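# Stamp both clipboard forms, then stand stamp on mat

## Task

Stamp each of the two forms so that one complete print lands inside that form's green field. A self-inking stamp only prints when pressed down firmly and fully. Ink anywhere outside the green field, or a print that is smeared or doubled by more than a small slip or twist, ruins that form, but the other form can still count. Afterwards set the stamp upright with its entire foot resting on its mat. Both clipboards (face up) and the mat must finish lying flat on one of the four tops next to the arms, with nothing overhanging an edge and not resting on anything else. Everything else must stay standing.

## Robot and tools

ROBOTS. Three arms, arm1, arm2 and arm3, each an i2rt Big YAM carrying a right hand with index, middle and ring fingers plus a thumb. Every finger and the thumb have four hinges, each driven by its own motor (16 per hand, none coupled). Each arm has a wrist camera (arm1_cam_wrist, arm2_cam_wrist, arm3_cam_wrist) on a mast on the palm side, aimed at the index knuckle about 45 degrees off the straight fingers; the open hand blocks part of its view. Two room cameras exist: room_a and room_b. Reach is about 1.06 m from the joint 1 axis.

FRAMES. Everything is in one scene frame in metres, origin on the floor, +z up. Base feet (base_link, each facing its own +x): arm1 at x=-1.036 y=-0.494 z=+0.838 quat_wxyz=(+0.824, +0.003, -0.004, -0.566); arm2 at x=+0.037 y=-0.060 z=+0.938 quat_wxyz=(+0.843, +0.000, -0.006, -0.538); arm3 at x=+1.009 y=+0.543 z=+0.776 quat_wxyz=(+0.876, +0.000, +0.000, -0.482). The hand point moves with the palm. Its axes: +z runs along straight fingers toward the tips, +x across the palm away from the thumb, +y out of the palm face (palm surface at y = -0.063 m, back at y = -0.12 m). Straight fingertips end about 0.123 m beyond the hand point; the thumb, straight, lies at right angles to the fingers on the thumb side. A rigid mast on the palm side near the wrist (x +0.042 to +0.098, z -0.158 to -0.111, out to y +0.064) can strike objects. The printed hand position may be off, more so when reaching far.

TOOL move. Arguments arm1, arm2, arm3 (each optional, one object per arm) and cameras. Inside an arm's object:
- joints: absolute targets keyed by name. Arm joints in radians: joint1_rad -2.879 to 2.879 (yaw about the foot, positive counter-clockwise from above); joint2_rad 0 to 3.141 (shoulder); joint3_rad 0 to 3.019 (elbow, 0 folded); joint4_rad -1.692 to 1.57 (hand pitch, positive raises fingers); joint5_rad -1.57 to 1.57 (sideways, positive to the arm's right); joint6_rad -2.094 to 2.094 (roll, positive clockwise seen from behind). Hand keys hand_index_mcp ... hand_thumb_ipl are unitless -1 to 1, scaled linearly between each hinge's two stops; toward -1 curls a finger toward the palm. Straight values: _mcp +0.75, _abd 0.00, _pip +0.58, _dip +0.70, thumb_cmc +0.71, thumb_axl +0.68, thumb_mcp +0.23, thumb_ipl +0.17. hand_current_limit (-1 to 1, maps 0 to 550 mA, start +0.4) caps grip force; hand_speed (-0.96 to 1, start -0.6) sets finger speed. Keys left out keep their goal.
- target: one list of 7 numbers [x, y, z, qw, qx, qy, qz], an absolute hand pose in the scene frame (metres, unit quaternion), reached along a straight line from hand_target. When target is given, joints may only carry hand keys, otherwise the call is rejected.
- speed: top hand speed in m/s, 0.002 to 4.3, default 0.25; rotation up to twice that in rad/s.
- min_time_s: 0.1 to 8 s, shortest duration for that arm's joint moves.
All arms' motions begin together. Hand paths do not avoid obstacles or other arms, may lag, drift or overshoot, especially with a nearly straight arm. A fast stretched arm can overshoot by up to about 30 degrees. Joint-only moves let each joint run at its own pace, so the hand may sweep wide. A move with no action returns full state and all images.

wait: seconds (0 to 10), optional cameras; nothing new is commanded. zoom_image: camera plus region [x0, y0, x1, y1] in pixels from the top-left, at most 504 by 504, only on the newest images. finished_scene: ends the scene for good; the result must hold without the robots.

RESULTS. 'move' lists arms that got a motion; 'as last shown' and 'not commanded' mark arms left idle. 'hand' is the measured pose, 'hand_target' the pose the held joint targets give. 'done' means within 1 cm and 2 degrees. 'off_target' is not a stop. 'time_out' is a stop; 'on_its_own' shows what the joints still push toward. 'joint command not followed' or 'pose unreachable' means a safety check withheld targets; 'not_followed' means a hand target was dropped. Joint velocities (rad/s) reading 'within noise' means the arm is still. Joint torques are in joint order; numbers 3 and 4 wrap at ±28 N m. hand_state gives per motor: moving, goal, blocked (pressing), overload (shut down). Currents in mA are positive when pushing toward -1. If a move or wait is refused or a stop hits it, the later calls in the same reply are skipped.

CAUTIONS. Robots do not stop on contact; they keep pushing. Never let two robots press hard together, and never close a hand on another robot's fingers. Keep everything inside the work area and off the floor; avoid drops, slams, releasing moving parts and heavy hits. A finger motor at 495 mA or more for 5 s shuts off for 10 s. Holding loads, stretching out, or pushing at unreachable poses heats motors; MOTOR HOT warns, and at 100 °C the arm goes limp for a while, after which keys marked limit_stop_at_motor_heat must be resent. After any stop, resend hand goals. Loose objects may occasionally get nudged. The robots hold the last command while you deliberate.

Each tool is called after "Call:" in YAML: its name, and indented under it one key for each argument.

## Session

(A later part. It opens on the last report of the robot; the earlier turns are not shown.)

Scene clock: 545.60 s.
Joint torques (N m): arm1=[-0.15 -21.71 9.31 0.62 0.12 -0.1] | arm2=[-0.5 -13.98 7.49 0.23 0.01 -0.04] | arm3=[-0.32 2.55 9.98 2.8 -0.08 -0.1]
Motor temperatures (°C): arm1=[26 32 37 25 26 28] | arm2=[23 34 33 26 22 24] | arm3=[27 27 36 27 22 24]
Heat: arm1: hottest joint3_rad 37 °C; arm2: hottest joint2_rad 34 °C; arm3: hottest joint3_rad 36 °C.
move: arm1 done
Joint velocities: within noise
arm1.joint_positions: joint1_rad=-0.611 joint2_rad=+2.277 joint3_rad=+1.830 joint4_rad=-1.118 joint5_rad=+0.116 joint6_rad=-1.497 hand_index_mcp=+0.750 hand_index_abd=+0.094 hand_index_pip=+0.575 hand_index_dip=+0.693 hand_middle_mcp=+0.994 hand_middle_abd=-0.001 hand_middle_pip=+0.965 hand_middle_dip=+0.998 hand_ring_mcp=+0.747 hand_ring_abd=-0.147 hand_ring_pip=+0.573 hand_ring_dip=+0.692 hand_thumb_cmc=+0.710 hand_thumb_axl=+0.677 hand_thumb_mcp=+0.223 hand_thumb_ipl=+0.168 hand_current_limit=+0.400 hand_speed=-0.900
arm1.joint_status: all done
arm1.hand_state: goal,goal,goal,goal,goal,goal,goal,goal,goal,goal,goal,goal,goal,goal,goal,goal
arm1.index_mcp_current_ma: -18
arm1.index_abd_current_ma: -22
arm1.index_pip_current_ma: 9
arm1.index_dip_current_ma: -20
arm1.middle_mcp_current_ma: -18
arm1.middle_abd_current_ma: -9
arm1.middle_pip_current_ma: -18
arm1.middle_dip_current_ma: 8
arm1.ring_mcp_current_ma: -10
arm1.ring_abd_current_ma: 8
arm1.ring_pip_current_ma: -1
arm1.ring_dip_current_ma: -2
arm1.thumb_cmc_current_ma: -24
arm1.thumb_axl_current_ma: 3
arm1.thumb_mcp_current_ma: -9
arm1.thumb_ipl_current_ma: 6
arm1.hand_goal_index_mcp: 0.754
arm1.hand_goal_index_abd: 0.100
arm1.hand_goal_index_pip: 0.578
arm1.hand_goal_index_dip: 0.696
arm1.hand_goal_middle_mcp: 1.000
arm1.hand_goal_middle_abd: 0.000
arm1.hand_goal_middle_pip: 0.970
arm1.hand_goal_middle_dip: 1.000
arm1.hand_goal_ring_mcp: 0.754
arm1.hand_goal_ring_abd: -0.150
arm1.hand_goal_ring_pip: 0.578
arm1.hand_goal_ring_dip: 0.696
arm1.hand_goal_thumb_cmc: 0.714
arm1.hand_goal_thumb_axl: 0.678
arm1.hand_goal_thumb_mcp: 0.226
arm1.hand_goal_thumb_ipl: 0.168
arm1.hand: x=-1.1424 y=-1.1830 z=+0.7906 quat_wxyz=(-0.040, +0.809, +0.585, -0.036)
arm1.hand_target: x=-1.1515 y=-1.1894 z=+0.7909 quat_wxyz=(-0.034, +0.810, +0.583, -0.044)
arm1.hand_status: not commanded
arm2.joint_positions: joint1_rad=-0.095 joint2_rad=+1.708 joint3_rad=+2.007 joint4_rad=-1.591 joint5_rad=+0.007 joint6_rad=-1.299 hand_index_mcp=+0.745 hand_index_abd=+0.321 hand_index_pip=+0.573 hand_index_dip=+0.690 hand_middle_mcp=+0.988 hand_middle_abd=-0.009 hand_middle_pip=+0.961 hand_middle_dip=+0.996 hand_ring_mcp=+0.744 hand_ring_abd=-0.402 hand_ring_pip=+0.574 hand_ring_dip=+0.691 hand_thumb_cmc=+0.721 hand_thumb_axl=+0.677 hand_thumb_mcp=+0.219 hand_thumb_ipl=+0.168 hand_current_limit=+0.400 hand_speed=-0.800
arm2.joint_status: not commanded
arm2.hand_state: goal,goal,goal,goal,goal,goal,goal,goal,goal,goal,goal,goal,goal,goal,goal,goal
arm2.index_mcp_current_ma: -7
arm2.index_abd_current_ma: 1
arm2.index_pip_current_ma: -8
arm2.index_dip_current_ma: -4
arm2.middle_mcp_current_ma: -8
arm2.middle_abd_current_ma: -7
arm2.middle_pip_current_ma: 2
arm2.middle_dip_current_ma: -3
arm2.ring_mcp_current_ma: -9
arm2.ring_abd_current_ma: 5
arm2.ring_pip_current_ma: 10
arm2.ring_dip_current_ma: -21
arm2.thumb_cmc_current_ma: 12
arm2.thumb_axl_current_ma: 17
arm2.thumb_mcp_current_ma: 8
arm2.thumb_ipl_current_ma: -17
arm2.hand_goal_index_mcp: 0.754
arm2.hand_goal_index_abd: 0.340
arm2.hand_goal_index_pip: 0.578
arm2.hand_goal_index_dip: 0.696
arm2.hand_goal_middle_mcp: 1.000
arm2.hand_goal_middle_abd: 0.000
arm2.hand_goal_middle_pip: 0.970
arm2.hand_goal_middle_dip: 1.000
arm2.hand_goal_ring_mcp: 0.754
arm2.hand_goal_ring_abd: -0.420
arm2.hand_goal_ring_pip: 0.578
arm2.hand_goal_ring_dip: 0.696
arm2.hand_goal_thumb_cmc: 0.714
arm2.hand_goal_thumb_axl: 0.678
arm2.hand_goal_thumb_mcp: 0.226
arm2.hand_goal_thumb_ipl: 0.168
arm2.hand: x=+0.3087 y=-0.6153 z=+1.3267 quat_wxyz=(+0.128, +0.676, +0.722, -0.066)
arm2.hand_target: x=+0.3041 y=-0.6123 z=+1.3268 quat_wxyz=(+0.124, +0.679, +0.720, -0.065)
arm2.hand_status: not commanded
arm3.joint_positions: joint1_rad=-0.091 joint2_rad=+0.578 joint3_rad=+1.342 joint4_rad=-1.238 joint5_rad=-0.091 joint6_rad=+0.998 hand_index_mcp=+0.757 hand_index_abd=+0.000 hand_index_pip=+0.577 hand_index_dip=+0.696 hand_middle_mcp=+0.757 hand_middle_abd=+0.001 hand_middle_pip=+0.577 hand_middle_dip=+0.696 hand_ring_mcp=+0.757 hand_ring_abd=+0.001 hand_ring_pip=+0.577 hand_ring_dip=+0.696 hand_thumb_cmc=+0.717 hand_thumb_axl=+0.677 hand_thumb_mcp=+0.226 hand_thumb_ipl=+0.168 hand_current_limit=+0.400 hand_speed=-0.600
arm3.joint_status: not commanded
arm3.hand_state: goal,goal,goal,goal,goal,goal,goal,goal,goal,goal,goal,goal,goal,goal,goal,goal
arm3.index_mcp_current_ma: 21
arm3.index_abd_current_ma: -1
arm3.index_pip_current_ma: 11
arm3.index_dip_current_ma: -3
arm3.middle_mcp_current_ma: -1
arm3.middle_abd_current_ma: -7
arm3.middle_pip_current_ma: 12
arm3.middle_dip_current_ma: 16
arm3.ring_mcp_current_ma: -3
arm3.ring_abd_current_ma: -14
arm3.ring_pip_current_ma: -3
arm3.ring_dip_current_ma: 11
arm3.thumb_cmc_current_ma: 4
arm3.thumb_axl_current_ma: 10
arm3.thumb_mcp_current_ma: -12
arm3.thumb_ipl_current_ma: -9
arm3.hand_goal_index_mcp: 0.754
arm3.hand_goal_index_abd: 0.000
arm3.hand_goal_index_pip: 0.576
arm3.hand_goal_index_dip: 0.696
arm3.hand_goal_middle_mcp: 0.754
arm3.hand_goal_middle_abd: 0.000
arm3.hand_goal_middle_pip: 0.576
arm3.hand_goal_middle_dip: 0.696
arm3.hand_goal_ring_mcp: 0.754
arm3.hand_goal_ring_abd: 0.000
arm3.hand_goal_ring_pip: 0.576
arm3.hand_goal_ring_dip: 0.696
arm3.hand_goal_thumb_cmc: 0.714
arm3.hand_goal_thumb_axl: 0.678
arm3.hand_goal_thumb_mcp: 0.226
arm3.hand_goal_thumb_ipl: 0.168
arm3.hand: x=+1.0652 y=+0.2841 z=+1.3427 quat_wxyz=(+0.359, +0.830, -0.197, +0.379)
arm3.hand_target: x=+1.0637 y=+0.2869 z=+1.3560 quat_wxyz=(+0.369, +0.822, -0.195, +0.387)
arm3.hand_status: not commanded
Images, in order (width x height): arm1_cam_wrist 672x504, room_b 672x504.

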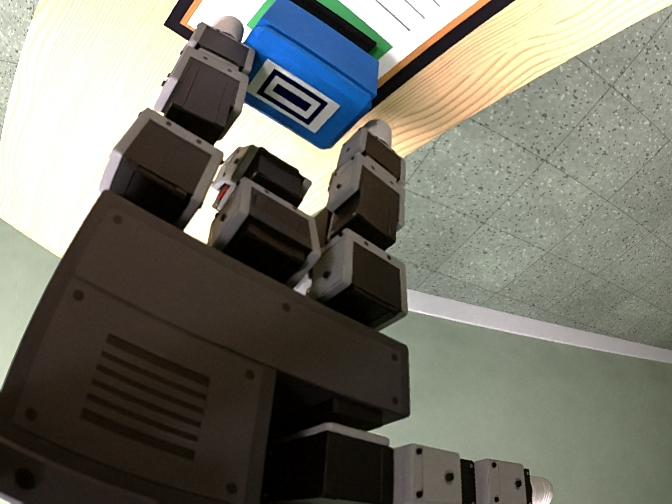

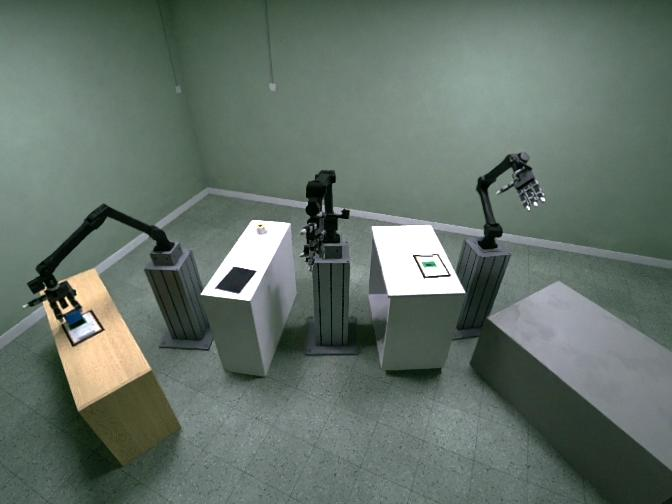

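Call:
move:
  arm1: {"joints":{"hand_speed":-0.8,"hand_index_abd":0.34,"hand_ring_abd":-0.42}}

Call:
move:
  arm1: {"joints":{"joint1_rad":-0.621,"joint2_rad":2.181,"joint3_rad":1.913,"joint4_rad":-1.222,"joint5_rad":0.119,"joint6_rad":-1.503},"min_time_s":1.5}
  cameras: ["arm1_cam_wrist","room_b","room_a"]

Call:
zoom_image:
  camera: "arm1_cam_wrist"
  region: [200, 0, 440, 200]

Call:
zoom_image:
  camera: "room_b"
  region: [60, 305, 100, 341]

Call:
zoom_image:
  camera: "room_a"
  region: [560, 290, 590, 312]

Scene clock: 547.53 s.
Joint torques (N m): arm1=[-0.09 -21.77 9.39 0.38 0.13 -0.1] | arm2=[-0.5 -13.92 7.5 0.23 0.01 -0.04] | arm3=[-0.26 2.26 9.74 2.7 -0.1 -0.12]
Motor temperatures (°C): arm1=[26 32 37 25 26 28] | arm2=[23 34 33 26 22 24] | arm3=[27 27 36 27 22 24]
Heat: arm1: hottest joint3_rad 37 °C; arm2: hottest joint2_rad 34 °C; arm3: hottest joint3_rad 36 °C.
move: arm1 done
Joint velocities: within noise
arm1.joint_positions: joint1_rad=-0.612 joint2_rad=+2.280 joint3_rad=+1.830 joint4_rad=-1.111 joint5_rad=+0.116 joint6_rad=-1.497 hand_index_mcp=+0.750 hand_index_abd=+0.333 hand_index_pip=+0.575 hand_index_dip=+0.693 hand_middle_mcp=+0.994 hand_middle_abd=-0.001 hand_middle_pip=+0.965 hand_middle_dip=+0.998 hand_ring_mcp=+0.748 hand_ring_abd=-0.412 hand_ring_pip=+0.573 hand_ring_dip=+0.692 hand_thumb_cmc=+0.710 hand_thumb_axl=+0.677 hand_thumb_mcp=+0.223 hand_thumb_ipl=+0.168 hand_current_limit=+0.400 hand_speed=-0.800
arm1.joint_status: all done
arm1.hand_state: goal,goal,goal,goal,goal,goal,goal,goal,goal,goal,goal,goal,goal,goal,goal,goal
arm1.index_mcp_current_ma: -16
arm1.index_abd_current_ma: -6
arm1.index_pip_current_ma: 8
arm1.index_dip_current_ma: -6
arm1.middle_mcp_current_ma: -21
arm1.middle_abd_current_ma: -16
arm1.middle_pip_current_ma: -8
arm1.middle_dip_current_ma: -14
arm1.ring_mcp_current_ma: -10
arm1.ring_abd_current_ma: -1
arm1.ring_pip_current_ma: -2
arm1.ring_dip_current_ma: -8
arm1.thumb_cmc_current_ma: -3
arm1.thumb_axl_current_ma: 7
arm1.thumb_mcp_current_ma: 11
arm1.thumb_ipl_current_ma: 9
arm1.hand_goal_index_mcp: 0.754
arm1.hand_goal_index_abd: 0.340
arm1.hand_goal_index_pip: 0.578
arm1.hand_goal_index_dip: 0.696
arm1.hand_goal_middle_mcp: 1.000
arm1.hand_goal_middle_abd: 0.000
arm1.hand_goal_middle_pip: 0.970
arm1.hand_goal_middle_dip: 1.000
arm1.hand_goal_ring_mcp: 0.754
arm1.hand_goal_ring_abd: -0.420
arm1.hand_goal_ring_pip: 0.578
arm1.hand_goal_ring_dip: 0.696
arm1.hand_goal_thumb_cmc: 0.714
arm1.hand_goal_thumb_axl: 0.678
arm1.hand_goal_thumb_mcp: 0.226
arm1.hand_goal_thumb_ipl: 0.168
arm1.hand: x=-1.1434 y=-1.1840 z=+0.7887 quat_wxyz=(-0.038, +0.809, +0.585, -0.037)
arm1.hand_target: x=-1.1514 y=-1.1895 z=+0.7909 quat_wxyz=(-0.034, +0.810, +0.583, -0.044)
arm1.hand_status: not commanded
arm2, arm3: as last shown
arm2.index_mcp_current_ma: 3
arm2.index_abd_current_ma: -19
arm2.index_pip_current_ma: -13
arm2.index_dip_current_ma: 8
arm2.middle_mcp_current_ma: -14
arm2.middle_abd_current_ma: -15
arm2.middle_pip_current_ma: -2
arm2.middle_dip_current_ma: -7
arm2.ring_mcp_current_ma: -24
arm2.ring_abd_current_ma: -7
arm2.ring_pip_current_ma: -5
arm2.ring_dip_current_ma: -12
arm2.thumb_cmc_current_ma: 3
arm2.thumb_axl_current_ma: 3
arm2.thumb_mcp_current_ma: -2
arm2.thumb_ipl_current_ma: 1
arm3.index_mcp_current_ma: 12
arm3.index_abd_current_ma: 4
arm3.index_pip_current_ma: -3
arm3.index_dip_current_ma: -20
arm3.middle_mcp_current_ma: -16
arm3.middle_pip_current_ma: -2
arm3.middle_dip_current_ma: 2
arm3.ring_mcp_current_ma: 8
arm3.ring_abd_current_ma: -4
arm3.ring_pip_current_ma: 4
arm3.ring_dip_current_ma: 8
arm3.thumb_cmc_current_ma: -4
arm3.thumb_axl_current_ma: 16
arm3.thumb_mcp_current_ma: 4
arm3.thumb_ipl_current_ma: -3
pictures: none

Scene clock: 549.43 s.
Joint torques (N m): arm1=[-0.03 -23.94 12.21 -0.27 0.14 -0.1] | arm2=[-0.5 -13.92 7.5 0.23 0.01 -0.04] | arm3=[-0.44 2.67 9.89 2.67 -0.07 -0.1]
Motor temperatures (°C): arm1=[26 32 37 25 26 28] | arm2=[23 34 33 26 22 24] | arm3=[27 27 36 27 22 24]
Heat: arm1: hottest joint3_rad 37 °C; arm2: hottest joint2_rad 34 °C; arm3: hottest joint3_rad 36 °C.
move: arm1 done
Joint velocities: within noise
arm1.joint_positions: joint1_rad=-0.612 joint2_rad=+2.201 joint3_rad=+1.871 joint4_rad=-1.214 joint5_rad=+0.116 joint6_rad=-1.497 hand_index_mcp=+0.750 hand_index_abd=+0.333 hand_index_pip=+0.575 hand_index_dip=+0.693 hand_middle_mcp=+0.994 hand_middle_abd=-0.001 hand_middle_pip=+0.965 hand_middle_dip=+0.998 hand_ring_mcp=+0.748 hand_ring_abd=-0.412 hand_ring_pip=+0.573 hand_ring_dip=+0.692 hand_thumb_cmc=+0.710 hand_thumb_axl=+0.677 hand_thumb_mcp=+0.223 hand_thumb_ipl=+0.168 hand_current_limit=+0.400 hand_speed=-0.800
arm1.joint_status: all done
arm1.hand_state: goal,goal,goal,goal,goal,goal,goal,goal,goal,goal,goal,goal,goal,goal,goal,goal
arm1.index_mcp_current_ma: -12
arm1.index_abd_current_ma: -2
arm1.index_pip_current_ma: 0
arm1.index_dip_current_ma: -9
arm1.middle_mcp_current_ma: -16
arm1.middle_abd_current_ma: -4
arm1.middle_pip_current_ma: 13
arm1.middle_dip_current_ma: -1
arm1.ring_mcp_current_ma: -9
arm1.ring_abd_current_ma: 5
arm1.ring_pip_current_ma: 0
arm1.ring_dip_current_ma: 8
arm1.thumb_cmc_current_ma: -11
arm1.thumb_axl_current_ma: 17
arm1.thumb_mcp_current_ma: -14
arm1.thumb_ipl_current_ma: 1
arm1.hand_goal_index_mcp: 0.754
arm1.hand_goal_index_abd: 0.340
arm1.hand_goal_index_pip: 0.578
arm1.hand_goal_index_dip: 0.696
arm1.hand_goal_middle_mcp: 1.000
arm1.hand_goal_middle_abd: 0.000
arm1.hand_goal_middle_pip: 0.970
arm1.hand_goal_middle_dip: 1.000
arm1.hand_goal_ring_mcp: 0.754
arm1.hand_goal_ring_abd: -0.420
arm1.hand_goal_ring_pip: 0.578
arm1.hand_goal_ring_dip: 0.696
arm1.hand_goal_thumb_cmc: 0.714
arm1.hand_goal_thumb_axl: 0.678
arm1.hand_goal_thumb_mcp: 0.226
arm1.hand_goal_thumb_ipl: 0.168
arm1.hand: x=-1.1444 y=-1.1855 z=+0.8538 quat_wxyz=(-0.033, +0.810, +0.584, -0.043)
arm1.hand_target: x=-1.1550 y=-1.1989 z=+0.8845 quat_wxyz=(-0.017, +0.811, +0.582, -0.065)
arm1.hand_status: not commanded
arm2, arm3: as last shown
arm2.index_mcp_current_ma: 1
arm2.index_abd_current_ma: -10
arm2.index_pip_current_ma: -11
arm2.index_dip_current_ma: -6
arm2.middle_mcp_current_ma: 13
arm2.middle_abd_current_ma: -17
arm2.middle_pip_current_ma: 2
arm2.middle_dip_current_ma: -8
arm2.ring_mcp_current_ma: -18
arm2.ring_abd_current_ma: 9
arm2.ring_pip_current_ma: 6
arm2.ring_dip_current_ma: 1
arm2.thumb_cmc_current_ma: 33
arm2.thumb_axl_current_ma: 4
arm2.thumb_mcp_current_ma: -8
arm2.thumb_ipl_current_ma: 7
arm3.index_mcp_current_ma: 22
arm3.index_abd_current_ma: 6
arm3.index_pip_current_ma: -6
arm3.index_dip_current_ma: -3
arm3.middle_mcp_current_ma: 4
arm3.middle_abd_current_ma: -3
arm3.middle_pip_current_ma: 3
arm3.middle_dip_current_ma: -4
arm3.ring_mcp_current_ma: -5
arm3.ring_abd_current_ma: -13
arm3.ring_pip_current_ma: -4
arm3.ring_dip_current_ma: 5
arm3.thumb_cmc_current_ma: -3
arm3.thumb_axl_current_ma: 18
arm3.thumb_mcp_current_ma: -14
arm3.thumb_ipl_current_ma: -8
pictures: arm1_cam_wrist, room_a, room_b
Images, in order (width x height): arm1_cam_wrist 672x504, room_a 672x504, room_b 672x504.

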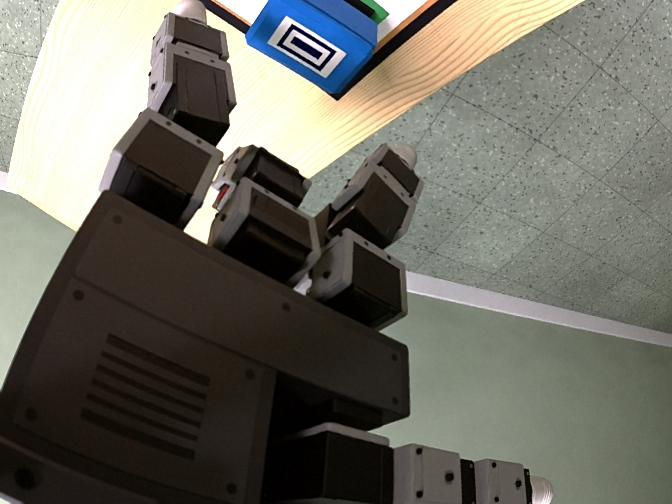

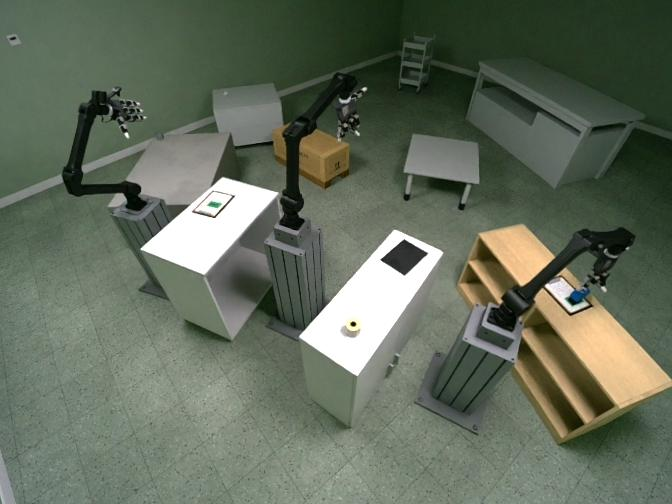

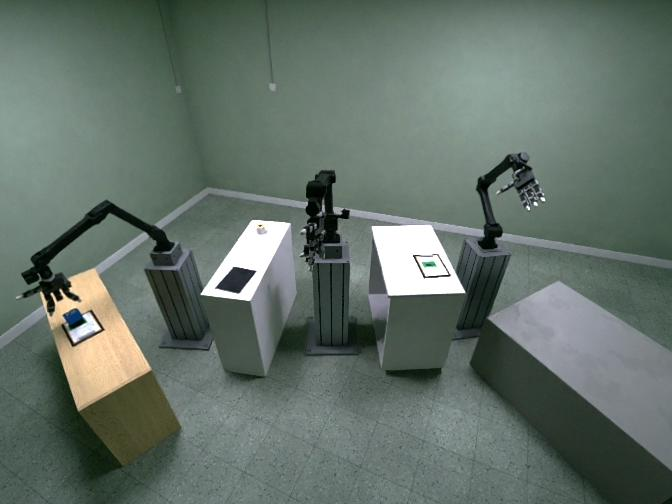

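Scaled by 2.100 from the camera's image (finer frame: 960x720).

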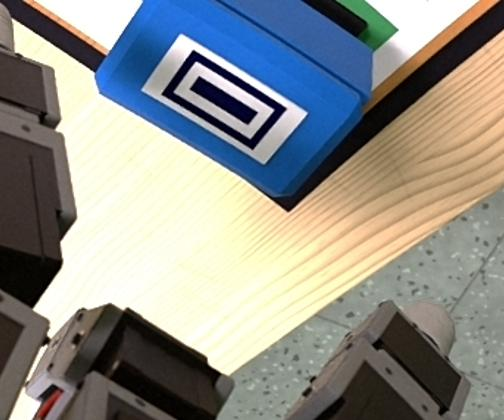

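Scaled by 12.600 from the camera's image (finer frame: 960x720).

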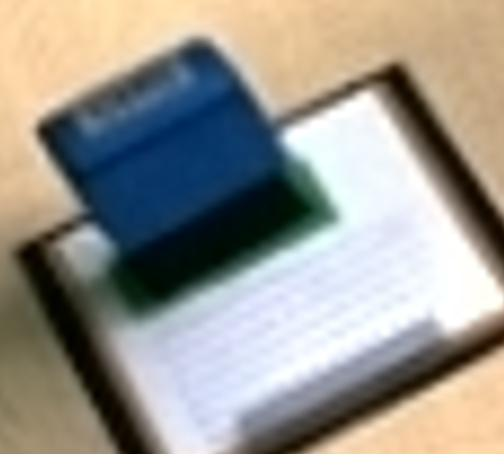

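Scaled by 16.800 from the camera's image (finer frame: 960x720).

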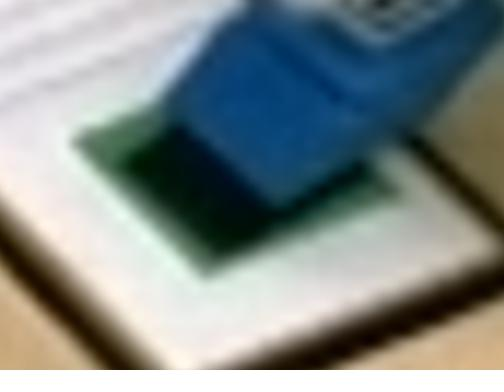

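Call:
zoom_image:
  camera: "room_b"
  region: [66, 315, 92, 335]

Call:
zoom_image:
  camera: "room_a"
  region: [562, 292, 586, 308]

Call:
zoom_image:
  camera: "arm1_cam_wrist"
  region: [330, 0, 410, 50]

Scaled by 19.385 from the camera's image (finer frame: 960x720).

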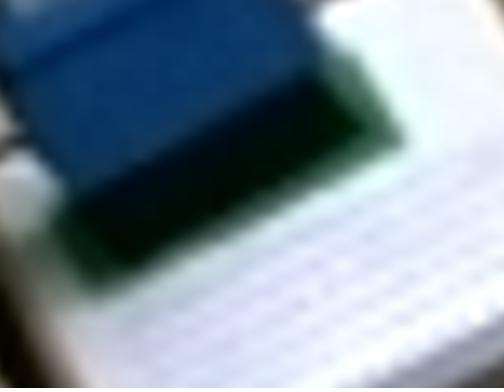

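Scaled by 21.000 from the camera's image (finer frame: 960x720).

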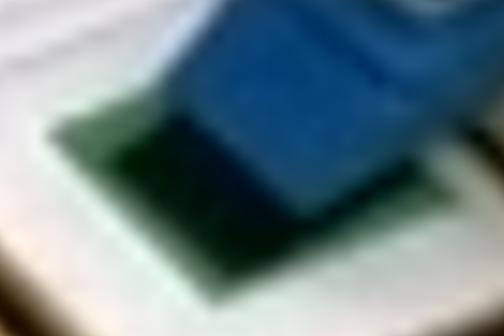

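Scaled by 6.300 from the camera's image (finer frame: 960x720).

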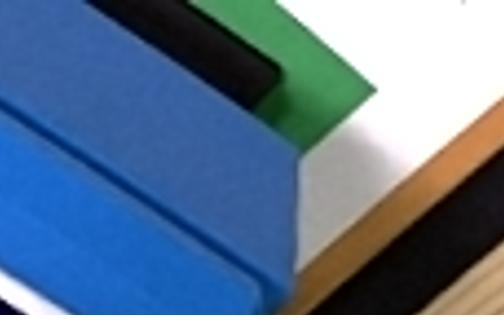

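Call:
move:
  arm1: {"joints":{"joint1_rad":-0.532,"joint2_rad":2.01,"joint3_rad":1.70,"joint4_rad":-1.166,"joint5_rad":0.119,"joint6_rad":-1.503},"min_time_s":2.0}
  cameras: ["arm1_cam_wrist"]

Call:
zoom_image:
  camera: "arm1_cam_wrist"
  region: [200, 0, 440, 200]

Scene clock: 553.97 s.
Joint torques (N m): arm1=[1.14 -22.07 8.69 0.54 0.13 -0.1] | arm2=[-0.5 -13.98 7.51 0.23 0.01 -0.04] | arm3=[-0.21 2.55 9.94 2.77 -0.08 -0.1]
Motor temperatures (°C): arm1=[26 33 37 25 26 27] | arm2=[23 34 33 26 22 24] | arm3=[27 27 36 27 22 24]
Heat: arm1: hottest joint3_rad 37 °C; arm2: hottest joint2_rad 34 °C; arm3: hottest joint3_rad 36 °C.
move: arm1 done
Joint velocities: within noise
arm1.joint_positions: joint1_rad=-0.540 joint2_rad=+2.032 joint3_rad=+1.699 joint4_rad=-1.177 joint5_rad=+0.117 joint6_rad=-1.497 hand_index_mcp=+0.750 hand_index_abd=+0.333 hand_index_pip=+0.575 hand_index_dip=+0.693 hand_middle_mcp=+0.994 hand_middle_abd=-0.001 hand_middle_pip=+0.965 hand_middle_dip=+0.998 hand_ring_mcp=+0.748 hand_ring_abd=-0.412 hand_ring_pip=+0.573 hand_ring_dip=+0.692 hand_thumb_cmc=+0.710 hand_thumb_axl=+0.677 hand_thumb_mcp=+0.223 hand_thumb_ipl=+0.168 hand_current_limit=+0.400 hand_speed=-0.800
arm1.joint_status: all done
arm1.hand_state: goal,goal,goal,goal,goal,goal,goal,goal,goal,goal,goal,goal,goal,goal,goal,goal
arm1.index_mcp_current_ma: -18
arm1.index_abd_current_ma: -3
arm1.index_pip_current_ma: 14
arm1.index_dip_current_ma: -5
arm1.middle_mcp_current_ma: -13
arm1.middle_abd_current_ma: -8
arm1.middle_pip_current_ma: 5
arm1.middle_dip_current_ma: -6
arm1.ring_mcp_current_ma: 7
arm1.ring_abd_current_ma: 5
arm1.ring_pip_current_ma: 16
arm1.ring_dip_current_ma: 1
arm1.thumb_cmc_current_ma: -11
arm1.thumb_axl_current_ma: 13
arm1.thumb_mcp_current_ma: -3
arm1.thumb_ipl_current_ma: -17
arm1.hand_goal_index_mcp: 0.754
arm1.hand_goal_index_abd: 0.340
arm1.hand_goal_index_pip: 0.578
arm1.hand_goal_index_dip: 0.696
arm1.hand_goal_middle_mcp: 1.000
arm1.hand_goal_middle_abd: 0.000
arm1.hand_goal_middle_pip: 0.970
arm1.hand_goal_middle_dip: 1.000
arm1.hand_goal_ring_mcp: 0.754
arm1.hand_goal_ring_abd: -0.420
arm1.hand_goal_ring_pip: 0.578
arm1.hand_goal_ring_dip: 0.696
arm1.hand_goal_thumb_cmc: 0.714
arm1.hand_goal_thumb_axl: 0.678
arm1.hand_goal_thumb_mcp: 0.226
arm1.hand_goal_thumb_ipl: 0.168
arm1.hand: x=-1.0877 y=-1.1517 z=+0.8978 quat_wxyz=(-0.020, +0.788, +0.612, -0.057)
arm1.hand_target: x=-1.0838 y=-1.1561 z=+0.9126 quat_wxyz=(-0.009, +0.784, +0.616, -0.071)
arm1.hand_status: not commanded
arm2, arm3: as last shown
arm2.index_mcp_current_ma: -16
arm2.index_abd_current_ma: -15
arm2.index_pip_current_ma: -4
arm2.index_dip_current_ma: -5
arm2.middle_mcp_current_ma: 6
arm2.middle_abd_current_ma: 10
arm2.middle_pip_current_ma: 13
arm2.middle_dip_current_ma: -11
arm2.ring_mcp_current_ma: -15
arm2.ring_abd_current_ma: 2
arm2.ring_pip_current_ma: -8
arm2.ring_dip_current_ma: -21
arm2.thumb_cmc_current_ma: 22
arm2.thumb_axl_current_ma: 0
arm2.thumb_mcp_current_ma: -10
arm2.thumb_ipl_current_ma: 16
arm3.index_mcp_current_ma: 19
arm3.index_abd_current_ma: 7
arm3.index_pip_current_ma: -4
arm3.index_dip_current_ma: -6
arm3.middle_mcp_current_ma: -8
arm3.middle_abd_current_ma: -6
arm3.middle_pip_current_ma: 9
arm3.middle_dip_current_ma: 14
arm3.ring_mcp_current_ma: -11
arm3.ring_abd_current_ma: -3
arm3.ring_pip_current_ma: -15
arm3.ring_dip_current_ma: -7
arm3.thumb_cmc_current_ma: 7
arm3.thumb_axl_current_ma: 12
arm3.thumb_mcp_current_ma: -10
Images, in order (width x height): arm1_cam_wrist 672x504.

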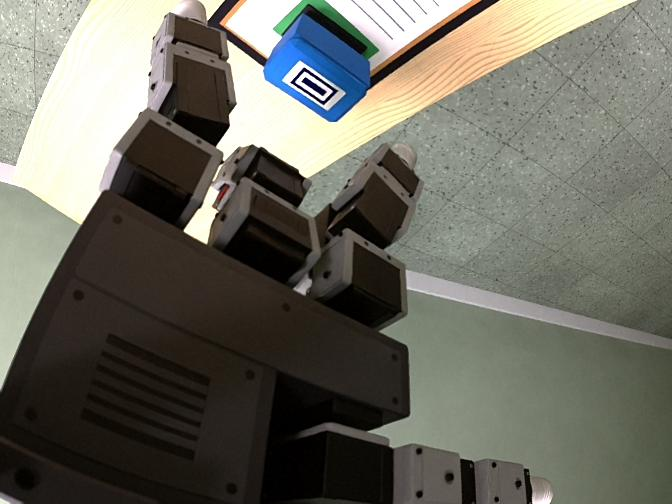

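Scaled by 2.100 from the camera's image (finer frame: 960x720).

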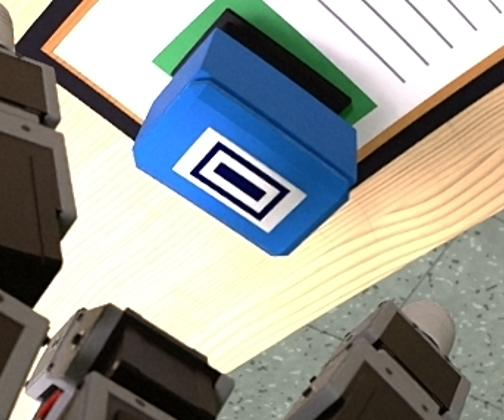

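Great view. Zoom closer.

Call:
zoom_image:
  camera: "arm1_cam_wrist"
  region: [260, 0, 400, 105]

Scaled by 3.600 from the camera's image (finer frame: 960x720).

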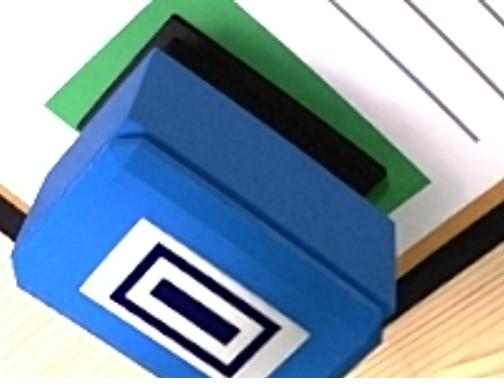

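Call:
move:
  arm1: {"joints":{"joint1_rad":-0.54,"joint2_rad":1.62,"joint3_rad":1.62,"joint4_rad":-1.25,"joint5_rad":0.1,"joint6_rad":-1.45},"min_time_s":2.0}

Call:
move:
  arm1: {"joints":{"joint1_rad":-0.645,"joint2_rad":1.62,"joint3_rad":1.66,"joint4_rad":0.0,"joint5_rad":0.0,"joint6_rad":0.0,"hand_index_abd":0.0,"hand_ring_abd":0.0,"hand_middle_mcp":0.754,"hand_middle_pip":0.578,"hand_middle_dip":0.696},"min_time_s":3.0}
  cameras: ["room_a","room_b"]

Scene clock: 564.20 s.
Joint torques (N m): arm1=[0.5 -16.44 9.77 0.32 -0.11 0.05] | arm2=[-0.56 -13.92 7.51 0.23 0.01 -0.04] | arm3=[-0.26 3.08 9.8 2.62 -0.08 -0.11]
Motor temperatures (°C): arm1=[26 33 37 25 26 27] | arm2=[23 34 33 26 22 24] | arm3=[27 27 36 27 22 24]
Heat: arm1: hottest joint3_rad 37 °C; arm2: hottest joint2_rad 34 °C; arm3: hottest joint3_rad 36 °C.
move: arm1 done
Joint velocities: within noise
arm1.joint_positions: joint1_rad=-0.540 joint2_rad=+1.629 joint3_rad=+1.617 joint4_rad=-1.242 joint5_rad=+0.103 joint6_rad=-1.458 hand_index_mcp=+0.750 hand_index_abd=+0.333 hand_index_pip=+0.575 hand_index_dip=+0.693 hand_middle_mcp=+0.994 hand_middle_abd=-0.004 hand_middle_pip=+0.965 hand_middle_dip=+0.998 hand_ring_mcp=+0.748 hand_ring_abd=-0.413 hand_ring_pip=+0.573 hand_ring_dip=+0.692 hand_thumb_cmc=+0.710 hand_thumb_axl=+0.677 hand_thumb_mcp=+0.223 hand_thumb_ipl=+0.168 hand_current_limit=+0.400 hand_speed=-0.800
arm1.joint_status: all done
arm1.hand_state: goal,goal,goal,goal,goal,goal,goal,goal,goal,goal,goal,goal,goal,goal,goal,goal
arm1.index_mcp_current_ma: -34
arm1.index_abd_current_ma: -12
arm1.index_pip_current_ma: 13
arm1.index_dip_current_ma: 3
arm1.middle_mcp_current_ma: -15
arm1.middle_abd_current_ma: -4
arm1.middle_pip_current_ma: -7
arm1.middle_dip_current_ma: 7
arm1.ring_mcp_current_ma: -11
arm1.ring_abd_current_ma: 10
arm1.ring_pip_current_ma: 2
arm1.ring_dip_current_ma: -10
arm1.thumb_cmc_current_ma: -16
arm1.thumb_axl_current_ma: -4
arm1.thumb_mcp_current_ma: -24
arm1.thumb_ipl_current_ma: -7
arm1.hand_goal_index_mcp: 0.754
arm1.hand_goal_index_abd: 0.340
arm1.hand_goal_index_pip: 0.578
arm1.hand_goal_index_dip: 0.696
arm1.hand_goal_middle_mcp: 1.000
arm1.hand_goal_middle_abd: 0.000
arm1.hand_goal_middle_pip: 0.970
arm1.hand_goal_middle_dip: 1.000
arm1.hand_goal_ring_mcp: 0.754
arm1.hand_goal_ring_abd: -0.420
arm1.hand_goal_ring_pip: 0.578
arm1.hand_goal_ring_dip: 0.696
arm1.hand_goal_thumb_cmc: 0.714
arm1.hand_goal_thumb_axl: 0.678
arm1.hand_goal_thumb_mcp: 0.226
arm1.hand_goal_thumb_ipl: 0.168
arm1.hand: x=-1.0795 y=-1.0999 z=+1.1051 quat_wxyz=(+0.074, +0.795, +0.585, -0.145)
arm1.hand_target: x=-1.0792 y=-1.0982 z=+1.1111 quat_wxyz=(+0.077, +0.797, +0.581, -0.145)
arm1.hand_status: not commanded
arm2, arm3: as last shown
arm2.index_mcp_current_ma: -7
arm2.index_abd_current_ma: -19
arm2.index_pip_current_ma: -23
arm2.index_dip_current_ma: -1
arm2.middle_mcp_current_ma: -8
arm2.middle_abd_current_ma: -23
arm2.middle_pip_current_ma: -11
arm2.middle_dip_current_ma: -17
arm2.ring_mcp_current_ma: -4
arm2.ring_abd_current_ma: -7
arm2.ring_pip_current_ma: -17
arm2.ring_dip_current_ma: -25
arm2.thumb_cmc_current_ma: 18
arm2.thumb_axl_current_ma: 19
arm2.thumb_mcp_current_ma: 10
arm2.thumb_ipl_current_ma: 6
arm3.index_mcp_current_ma: 9
arm3.index_abd_current_ma: 5
arm3.index_pip_current_ma: -10
arm3.index_dip_current_ma: -20
arm3.middle_mcp_current_ma: 5
arm3.middle_abd_current_ma: -16
arm3.middle_pip_current_ma: -6
arm3.middle_dip_current_ma: 0
arm3.ring_mcp_current_ma: -6
arm3.ring_abd_current_ma: -1
arm3.ring_pip_current_ma: 4
arm3.ring_dip_current_ma: 13
arm3.thumb_cmc_current_ma: 13
arm3.thumb_axl_current_ma: 16
arm3.thumb_mcp_current_ma: -2
arm3.thumb_ipl_current_ma: -15
pictures: none

Scene clock: 567.93 s.
Joint torques (N m): arm1=[-0.15 -17.85 14.35 2.66 -0.18 -0.05] | arm2=[-0.44 -13.92 7.49 0.24 0.01 -0.04] | arm3=[-0.38 2.43 9.85 2.76 -0.11 -0.09]
Motor temperatures (°C): arm1=[26 32 37 25 26 27] | arm2=[23 34 33 26 22 24] | arm3=[27 27 36 27 22 24]
Heat: arm1: hottest joint3_rad 37 °C; arm2: hottest joint2_rad 34 °C; arm3: hottest joint3_rad 36 °C.
move: arm1 done
Joint velocities: within noise
arm1.joint_positions: joint1_rad=-0.636 joint2_rad=+1.629 joint3_rad=+1.617 joint4_rad=-0.022 joint5_rad=+0.003 joint6_rad=-0.008 hand_index_mcp=+0.761 hand_index_abd=+0.000 hand_index_pip=+0.582 hand_index_dip=+0.700 hand_middle_mcp=+0.761 hand_middle_abd=-0.004 hand_middle_pip=+0.583 hand_middle_dip=+0.697 hand_ring_mcp=+0.761 hand_ring_abd=-0.006 hand_ring_pip=+0.583 hand_ring_dip=+0.700 hand_thumb_cmc=+0.720 hand_thumb_axl=+0.677 hand_thumb_mcp=+0.223 hand_thumb_ipl=+0.168 hand_current_limit=+0.400 hand_speed=-0.800
arm1.joint_status: all done
arm1.hand_state: goal,goal,goal,goal,goal,goal,goal,goal,goal,goal,goal,goal,goal,goal,goal,goal
arm1.index_mcp_current_ma: 16
arm1.index_abd_current_ma: -20
arm1.index_pip_current_ma: 10
arm1.index_dip_current_ma: -8
arm1.middle_mcp_current_ma: 13
arm1.middle_abd_current_ma: -15
arm1.middle_pip_current_ma: 23
arm1.middle_dip_current_ma: -1
arm1.ring_mcp_current_ma: -5
arm1.ring_abd_current_ma: 1
arm1.ring_pip_current_ma: 10
arm1.ring_dip_current_ma: 9
arm1.thumb_cmc_current_ma: 13
arm1.thumb_axl_current_ma: -1
arm1.thumb_mcp_current_ma: 7
arm1.thumb_ipl_current_ma: -11
arm1.hand_goal_index_mcp: 0.754
arm1.hand_goal_index_abd: 0.000
arm1.hand_goal_index_pip: 0.578
arm1.hand_goal_index_dip: 0.696
arm1.hand_goal_middle_mcp: 0.754
arm1.hand_goal_middle_abd: 0.000
arm1.hand_goal_middle_pip: 0.578
arm1.hand_goal_middle_dip: 0.696
arm1.hand_goal_ring_mcp: 0.754
arm1.hand_goal_ring_abd: 0.000
arm1.hand_goal_ring_pip: 0.578
arm1.hand_goal_ring_dip: 0.696
arm1.hand_goal_thumb_cmc: 0.714
arm1.hand_goal_thumb_axl: 0.678
arm1.hand_goal_thumb_mcp: 0.226
arm1.hand_goal_thumb_ipl: 0.168
arm1.hand: x=-1.2613 y=-1.2060 z=+1.4122 quat_wxyz=(+0.688, +0.713, -0.098, -0.093)
arm1.hand_target: x=-1.2655 y=-1.1946 z=+1.4507 quat_wxyz=(+0.713, +0.687, -0.100, -0.096)
arm1.hand_status: not commanded
arm2, arm3: as last shown
arm2.index_mcp_current_ma: 1
arm2.index_pip_current_ma: -5
arm2.index_dip_current_ma: -4
arm2.middle_mcp_current_ma: -14
arm2.middle_abd_current_ma: 0
arm2.middle_pip_current_ma: 3
arm2.middle_dip_current_ma: 0
arm2.ring_mcp_current_ma: 3
arm2.ring_abd_current_ma: -12
arm2.ring_pip_current_ma: -18
arm2.ring_dip_current_ma: -24
arm2.thumb_cmc_current_ma: 28
arm2.thumb_axl_current_ma: 5
arm2.thumb_mcp_current_ma: 3
arm2.thumb_ipl_current_ma: 17
arm3.index_mcp_current_ma: 11
arm3.index_abd_current_ma: 4
arm3.index_pip_current_ma: 2
arm3.index_dip_current_ma: -8
arm3.middle_mcp_current_ma: -1
arm3.middle_abd_current_ma: -8
arm3.middle_pip_current_ma: 6
arm3.middle_dip_current_ma: -1
arm3.ring_abd_current_ma: -9
arm3.ring_pip_current_ma: -7
arm3.ring_dip_current_ma: 9
arm3.thumb_cmc_current_ma: 12
arm3.thumb_axl_current_ma: 3
arm3.thumb_mcp_current_ma: -10
arm3.thumb_ipl_current_ma: -9
Images, in order (width x height): room_a 672x504, room_b 672x504.

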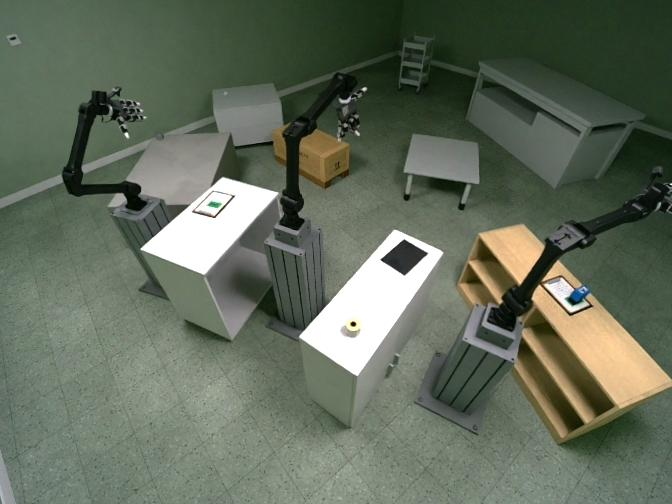

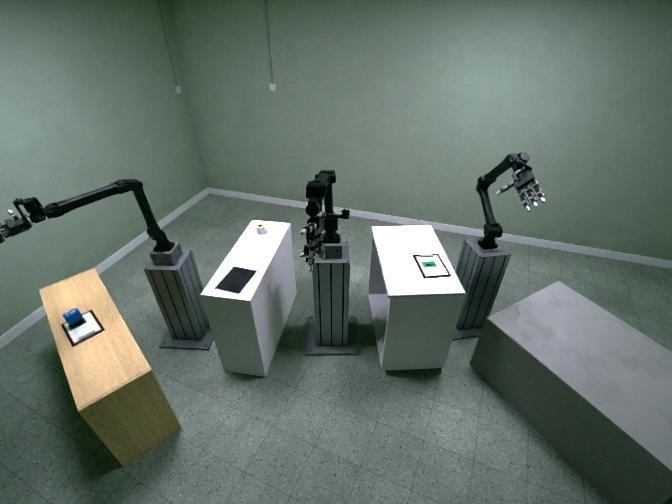

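Clear view of stamp now; check.

Call:
zoom_image:
  camera: "room_a"
  region: [555, 275, 600, 315]

Call:
zoom_image:
  camera: "room_b"
  region: [56, 300, 108, 346]

Scaled by 11.200 from the camera's image (finer frame: 960x720).

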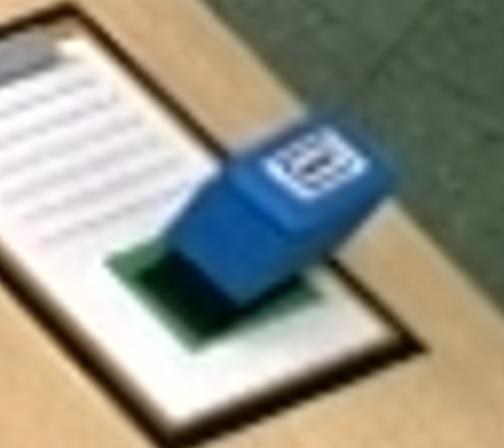

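Scaled by 9.692 from the camera's image (finer frame: 960x720).

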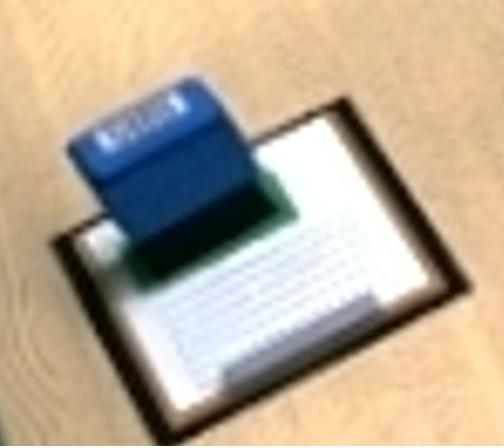

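Call:
move:
  arm1: {"joints":{"joint1_rad":-0.655,"joint2_rad":2.42,"joint3_rad":1.30,"joint4_rad":1.15,"joint5_rad":0.0,"joint6_rad":0.0},"min_time_s":4.0}
  cameras: ["room_a","room_b"]

Call:
zoom_image:
  camera: "room_a"
  region: [535, 225, 635, 315]

Call:
zoom_image:
  camera: "room_b"
  region: [20, 250, 130, 350]

Scene clock: 573.33 s.
Joint torques (N m): arm1=[-0.21 -22.24 6.37 2.63 -0.18 -0.04] | arm2=[-0.5 -13.98 7.5 0.24 0.01 -0.04] | arm3=[-0.21 2.37 9.89 2.66 -0.08 -0.08]
Motor temperatures (°C): arm1=[26 32 37 26 26 27] | arm2=[23 34 33 26 22 24] | arm3=[27 27 36 27 22 24]
Heat: arm1: hottest joint3_rad 37 °C; arm2: hottest joint2_rad 34 °C; arm3: hottest joint3_rad 36 °C.
move: arm1 done
Joint velocities: within noise
arm1.joint_positions: joint1_rad=-0.644 joint2_rad=+2.425 joint3_rad=+1.296 joint4_rad=+1.129 joint5_rad=+0.003 joint6_rad=-0.008 hand_index_mcp=+0.762 hand_index_abd=+0.000 hand_index_pip=+0.582 hand_index_dip=+0.700 hand_middle_mcp=+0.762 hand_middle_abd=-0.004 hand_middle_pip=+0.583 hand_middle_dip=+0.697 hand_ring_mcp=+0.763 hand_ring_abd=-0.006 hand_ring_pip=+0.583 hand_ring_dip=+0.700 hand_thumb_cmc=+0.721 hand_thumb_axl=+0.677 hand_thumb_mcp=+0.224 hand_thumb_ipl=+0.168 hand_current_limit=+0.400 hand_speed=-0.800
arm1.joint_status: all done
arm1.hand_state: goal,goal,goal,goal,goal,goal,goal,goal,goal,goal,goal,goal,goal,goal,goal,goal
arm1.index_mcp_current_ma: 12
arm1.index_abd_current_ma: 9
arm1.index_pip_current_ma: 12
arm1.index_dip_current_ma: 2
arm1.middle_mcp_current_ma: 10
arm1.middle_abd_current_ma: -12
arm1.middle_pip_current_ma: 4
arm1.middle_dip_current_ma: 12
arm1.ring_mcp_current_ma: 18
arm1.ring_abd_current_ma: -3
arm1.ring_pip_current_ma: 18
arm1.ring_dip_current_ma: 15
arm1.thumb_cmc_current_ma: 17
arm1.thumb_axl_current_ma: 6
arm1.thumb_mcp_current_ma: -11
arm1.thumb_ipl_current_ma: -7
arm1.hand_goal_index_mcp: 0.754
arm1.hand_goal_index_abd: 0.000
arm1.hand_goal_index_pip: 0.578
arm1.hand_goal_index_dip: 0.696
arm1.hand_goal_middle_mcp: 0.754
arm1.hand_goal_middle_abd: 0.000
arm1.hand_goal_middle_pip: 0.578
arm1.hand_goal_middle_dip: 0.696
arm1.hand_goal_ring_mcp: 0.754
arm1.hand_goal_ring_abd: 0.000
arm1.hand_goal_ring_pip: 0.578
arm1.hand_goal_ring_dip: 0.696
arm1.hand_goal_thumb_cmc: 0.714
arm1.hand_goal_thumb_axl: 0.678
arm1.hand_goal_thumb_mcp: 0.226
arm1.hand_goal_thumb_ipl: 0.168
arm1.hand: x=-1.2670 y=-1.2219 z=+0.9026 quat_wxyz=(+0.699, +0.702, -0.100, -0.098)
arm1.hand_target: x=-1.2748 y=-1.2190 z=+0.9135 quat_wxyz=(+0.709, +0.690, -0.103, -0.099)
arm1.hand_status: not commanded
arm2, arm3: as last shown
arm2.index_mcp_current_ma: -5
arm2.index_abd_current_ma: -20
arm2.index_pip_current_ma: -18
arm2.index_dip_current_ma: -12
arm2.middle_mcp_current_ma: -8
arm2.middle_abd_current_ma: -1
arm2.middle_pip_current_ma: 14
arm2.middle_dip_current_ma: -26
arm2.ring_mcp_current_ma: -3
arm2.ring_abd_current_ma: -8
arm2.ring_pip_current_ma: 15
arm2.ring_dip_current_ma: -33
arm2.thumb_cmc_current_ma: 8
arm2.thumb_axl_current_ma: 7
arm2.thumb_mcp_current_ma: 26
arm2.thumb_ipl_current_ma: -10
arm3.index_mcp_current_ma: 12
arm3.index_abd_current_ma: 24
arm3.index_pip_current_ma: -10
arm3.index_dip_current_ma: -7
arm3.middle_mcp_current_ma: -9
arm3.middle_abd_current_ma: -20
arm3.middle_pip_current_ma: -6
arm3.middle_dip_current_ma: 20
arm3.ring_mcp_current_ma: 10
arm3.ring_abd_current_ma: -1
arm3.ring_pip_current_ma: 20
arm3.ring_dip_current_ma: -7
arm3.thumb_cmc_current_ma: 10
arm3.thumb_axl_current_ma: 4
arm3.thumb_mcp_current_ma: -1
arm3.thumb_ipl_current_ma: 3
Images, in order (width x height): room_a 672x504, room_b 672x504.

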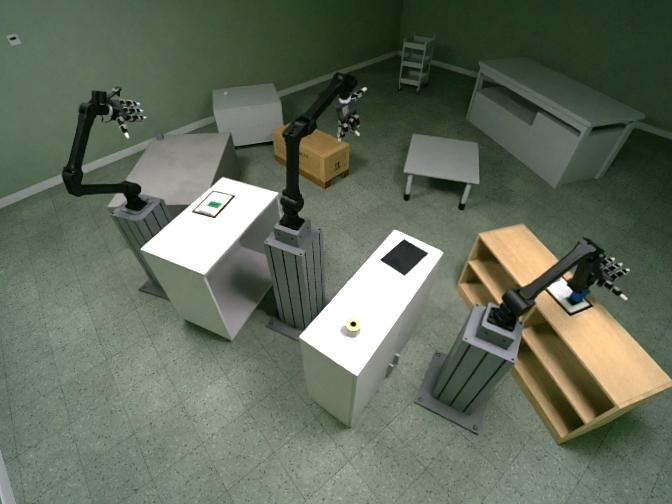

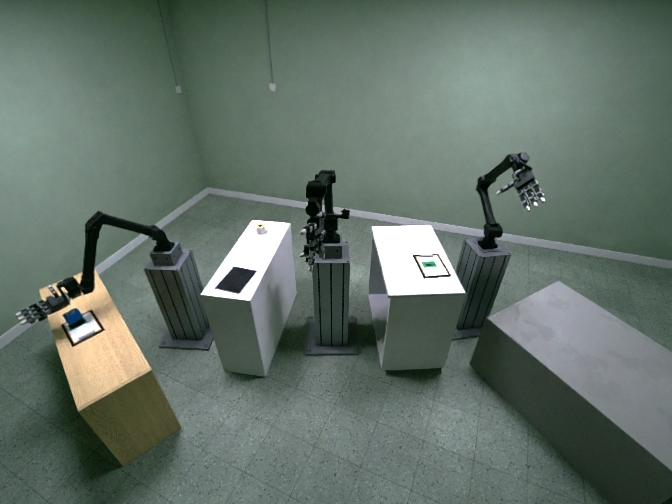

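Scaled by 5.040 from the camera's image (finer frame: 960x720).

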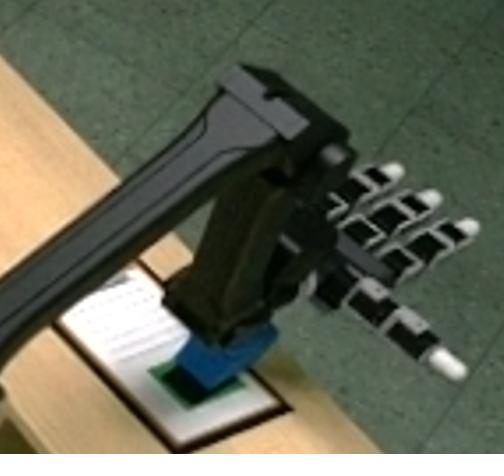

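Scaled by 4.582 from the camera's image (finer frame: 960x720).

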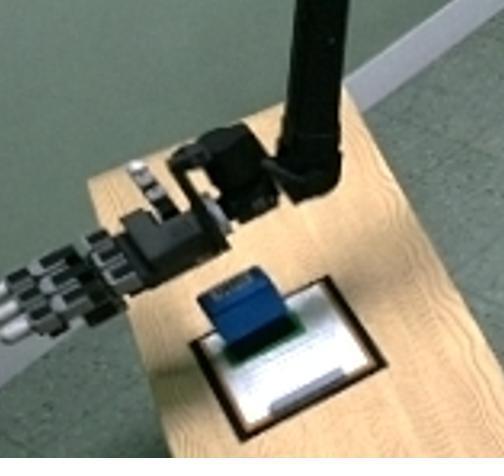

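Call:
move:
  arm1: {"joints":{"joint1_rad":-0.655,"joint2_rad":2.592,"joint3_rad":1.385,"joint4_rad":1.262,"joint5_rad":0.0,"joint6_rad":0.0},"min_time_s":2.5}
  cameras: ["room_a","room_b"]

Call:
zoom_image:
  camera: "room_a"
  region: [545, 245, 615, 310]

Call:
zoom_image:
  camera: "room_b"
  region: [40, 280, 110, 345]

Scene clock: 579.83 s.
Joint torques (N m): arm1=[-0.21 -21.13 7.76 2.63 -0.17 -0.04] | arm2=[-0.5 -13.98 7.51 0.23 0.01 -0.04] | arm3=[-0.32 2.2 9.87 2.74 -0.11 -0.07]
Motor temperatures (°C): arm1=[26 33 37 26 26 27] | arm2=[23 34 34 26 22 24] | arm3=[27 27 36 27 22 24]
Heat: arm1: hottest joint3_rad 37 °C; arm2: hottest joint2_rad 34 °C; arm3: hottest joint3_rad 36 °C.
move: arm1 done
Joint velocities: within noise
arm1.joint_positions: joint1_rad=-0.644 joint2_rad=+2.589 joint3_rad=+1.355 joint4_rad=+1.241 joint5_rad=+0.003 joint6_rad=-0.008 hand_index_mcp=+0.762 hand_index_abd=+0.000 hand_index_pip=+0.582 hand_index_dip=+0.700 hand_middle_mcp=+0.762 hand_middle_abd=-0.004 hand_middle_pip=+0.583 hand_middle_dip=+0.697 hand_ring_mcp=+0.763 hand_ring_abd=-0.006 hand_ring_pip=+0.583 hand_ring_dip=+0.700 hand_thumb_cmc=+0.721 hand_thumb_axl=+0.677 hand_thumb_mcp=+0.224 hand_thumb_ipl=+0.168 hand_current_limit=+0.400 hand_speed=-0.800
arm1.joint_status: all done
arm1.hand_state: goal,goal,goal,goal,goal,goal,goal,goal,goal,goal,goal,goal,goal,goal,goal,goal
arm1.index_mcp_current_ma: 21
arm1.index_abd_current_ma: 8
arm1.index_pip_current_ma: 19
arm1.index_dip_current_ma: -8
arm1.middle_mcp_current_ma: 20
arm1.middle_abd_current_ma: -16
arm1.middle_pip_current_ma: 20
arm1.middle_dip_current_ma: -5
arm1.ring_mcp_current_ma: 7
arm1.ring_abd_current_ma: -9
arm1.ring_pip_current_ma: 19
arm1.ring_dip_current_ma: 8
arm1.thumb_cmc_current_ma: 8
arm1.thumb_axl_current_ma: 13
arm1.thumb_mcp_current_ma: -3
arm1.thumb_ipl_current_ma: 0
arm1.hand_goal_index_mcp: 0.754
arm1.hand_goal_index_abd: 0.000
arm1.hand_goal_index_pip: 0.578
arm1.hand_goal_index_dip: 0.696
arm1.hand_goal_middle_mcp: 0.754
arm1.hand_goal_middle_abd: 0.000
arm1.hand_goal_middle_pip: 0.578
arm1.hand_goal_middle_dip: 0.696
arm1.hand_goal_ring_mcp: 0.754
arm1.hand_goal_ring_abd: 0.000
arm1.hand_goal_ring_pip: 0.578
arm1.hand_goal_ring_dip: 0.696
arm1.hand_goal_thumb_cmc: 0.714
arm1.hand_goal_thumb_axl: 0.678
arm1.hand_goal_thumb_mcp: 0.226
arm1.hand_goal_thumb_ipl: 0.168
arm1.hand: x=-1.2636 y=-1.2125 z=+0.8327 quat_wxyz=(+0.701, +0.699, -0.099, -0.098)
arm1.hand_target: x=-1.2731 y=-1.2154 z=+0.8469 quat_wxyz=(+0.718, +0.681, -0.102, -0.100)
arm1.hand_status: not commanded
arm2, arm3: as last shown
arm2.index_mcp_current_ma: -16
arm2.index_abd_current_ma: 5
arm2.index_pip_current_ma: 6
arm2.index_dip_current_ma: 1
arm2.middle_mcp_current_ma: -7
arm2.middle_abd_current_ma: -4
arm2.middle_pip_current_ma: -6
arm2.middle_dip_current_ma: -18
arm2.ring_abd_current_ma: 6
arm2.ring_pip_current_ma: -16
arm2.ring_dip_current_ma: -8
arm2.thumb_cmc_current_ma: 16
arm2.thumb_axl_current_ma: -1
arm2.thumb_mcp_current_ma: -9
arm2.thumb_ipl_current_ma: 6
arm3.index_mcp_current_ma: 4
arm3.index_abd_current_ma: 6
arm3.index_pip_current_ma: 2
arm3.middle_mcp_current_ma: 2
arm3.middle_abd_current_ma: -13
arm3.middle_pip_current_ma: 4
arm3.middle_dip_current_ma: 1
arm3.ring_mcp_current_ma: 6
arm3.ring_abd_current_ma: -2
arm3.ring_pip_current_ma: -5
arm3.ring_dip_current_ma: 1
arm3.thumb_cmc_current_ma: -9
arm3.thumb_axl_current_ma: 9
arm3.thumb_mcp_current_ma: -4
Images, in order (width x height): room_a 672x504, room_b 672x504.

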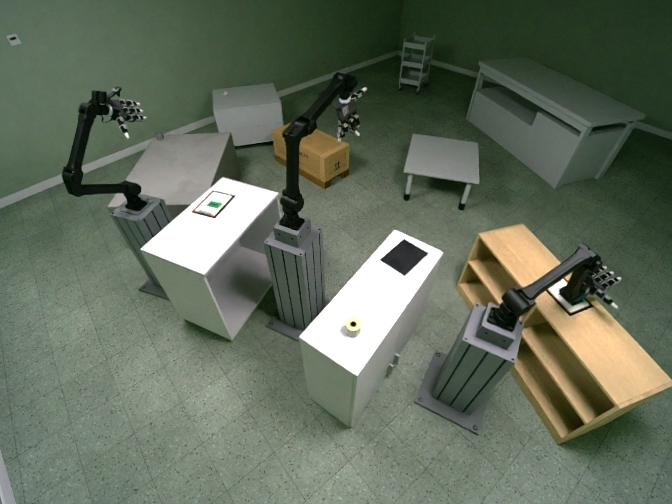

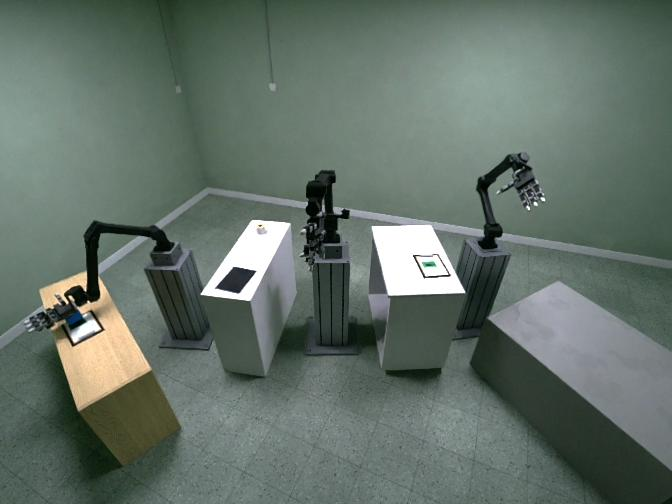

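Scaled by 7.200 from the camera's image (finer frame: 960x720).

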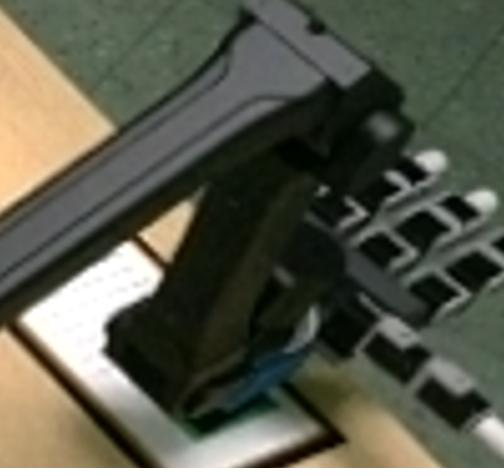

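Scaled by 7.200 from the camera's image (finer frame: 960x720).

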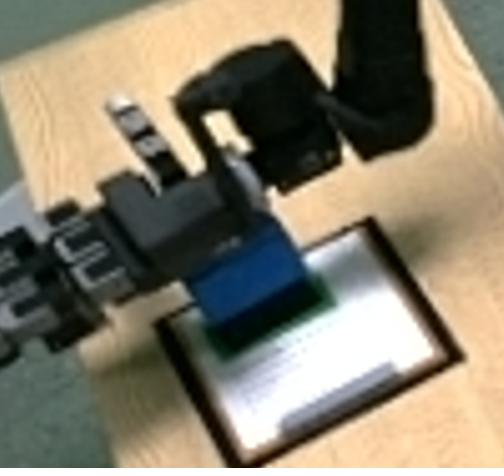

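Call:
zoom_image:
  camera: "room_a"
  region: [560, 255, 630, 315]

Call:
zoom_image:
  camera: "room_b"
  region: [20, 290, 100, 340]

Scaled by 7.200 from the camera's image (finer frame: 960x720).

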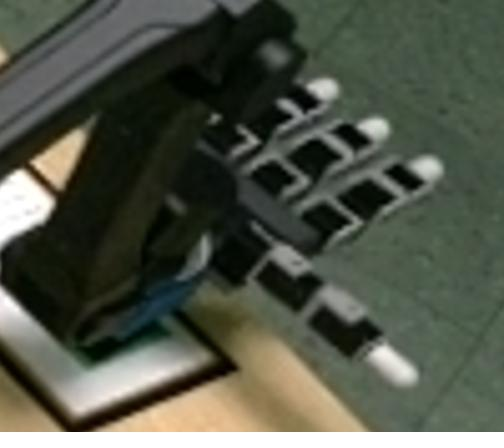

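Scaled by 6.300 from the camera's image (finer frame: 960x720).

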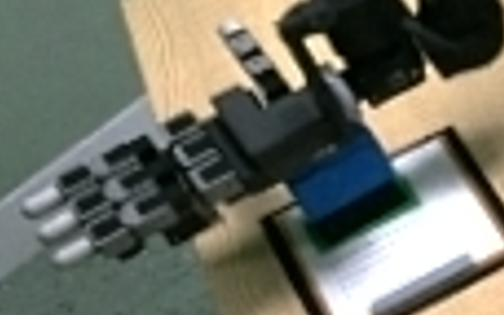

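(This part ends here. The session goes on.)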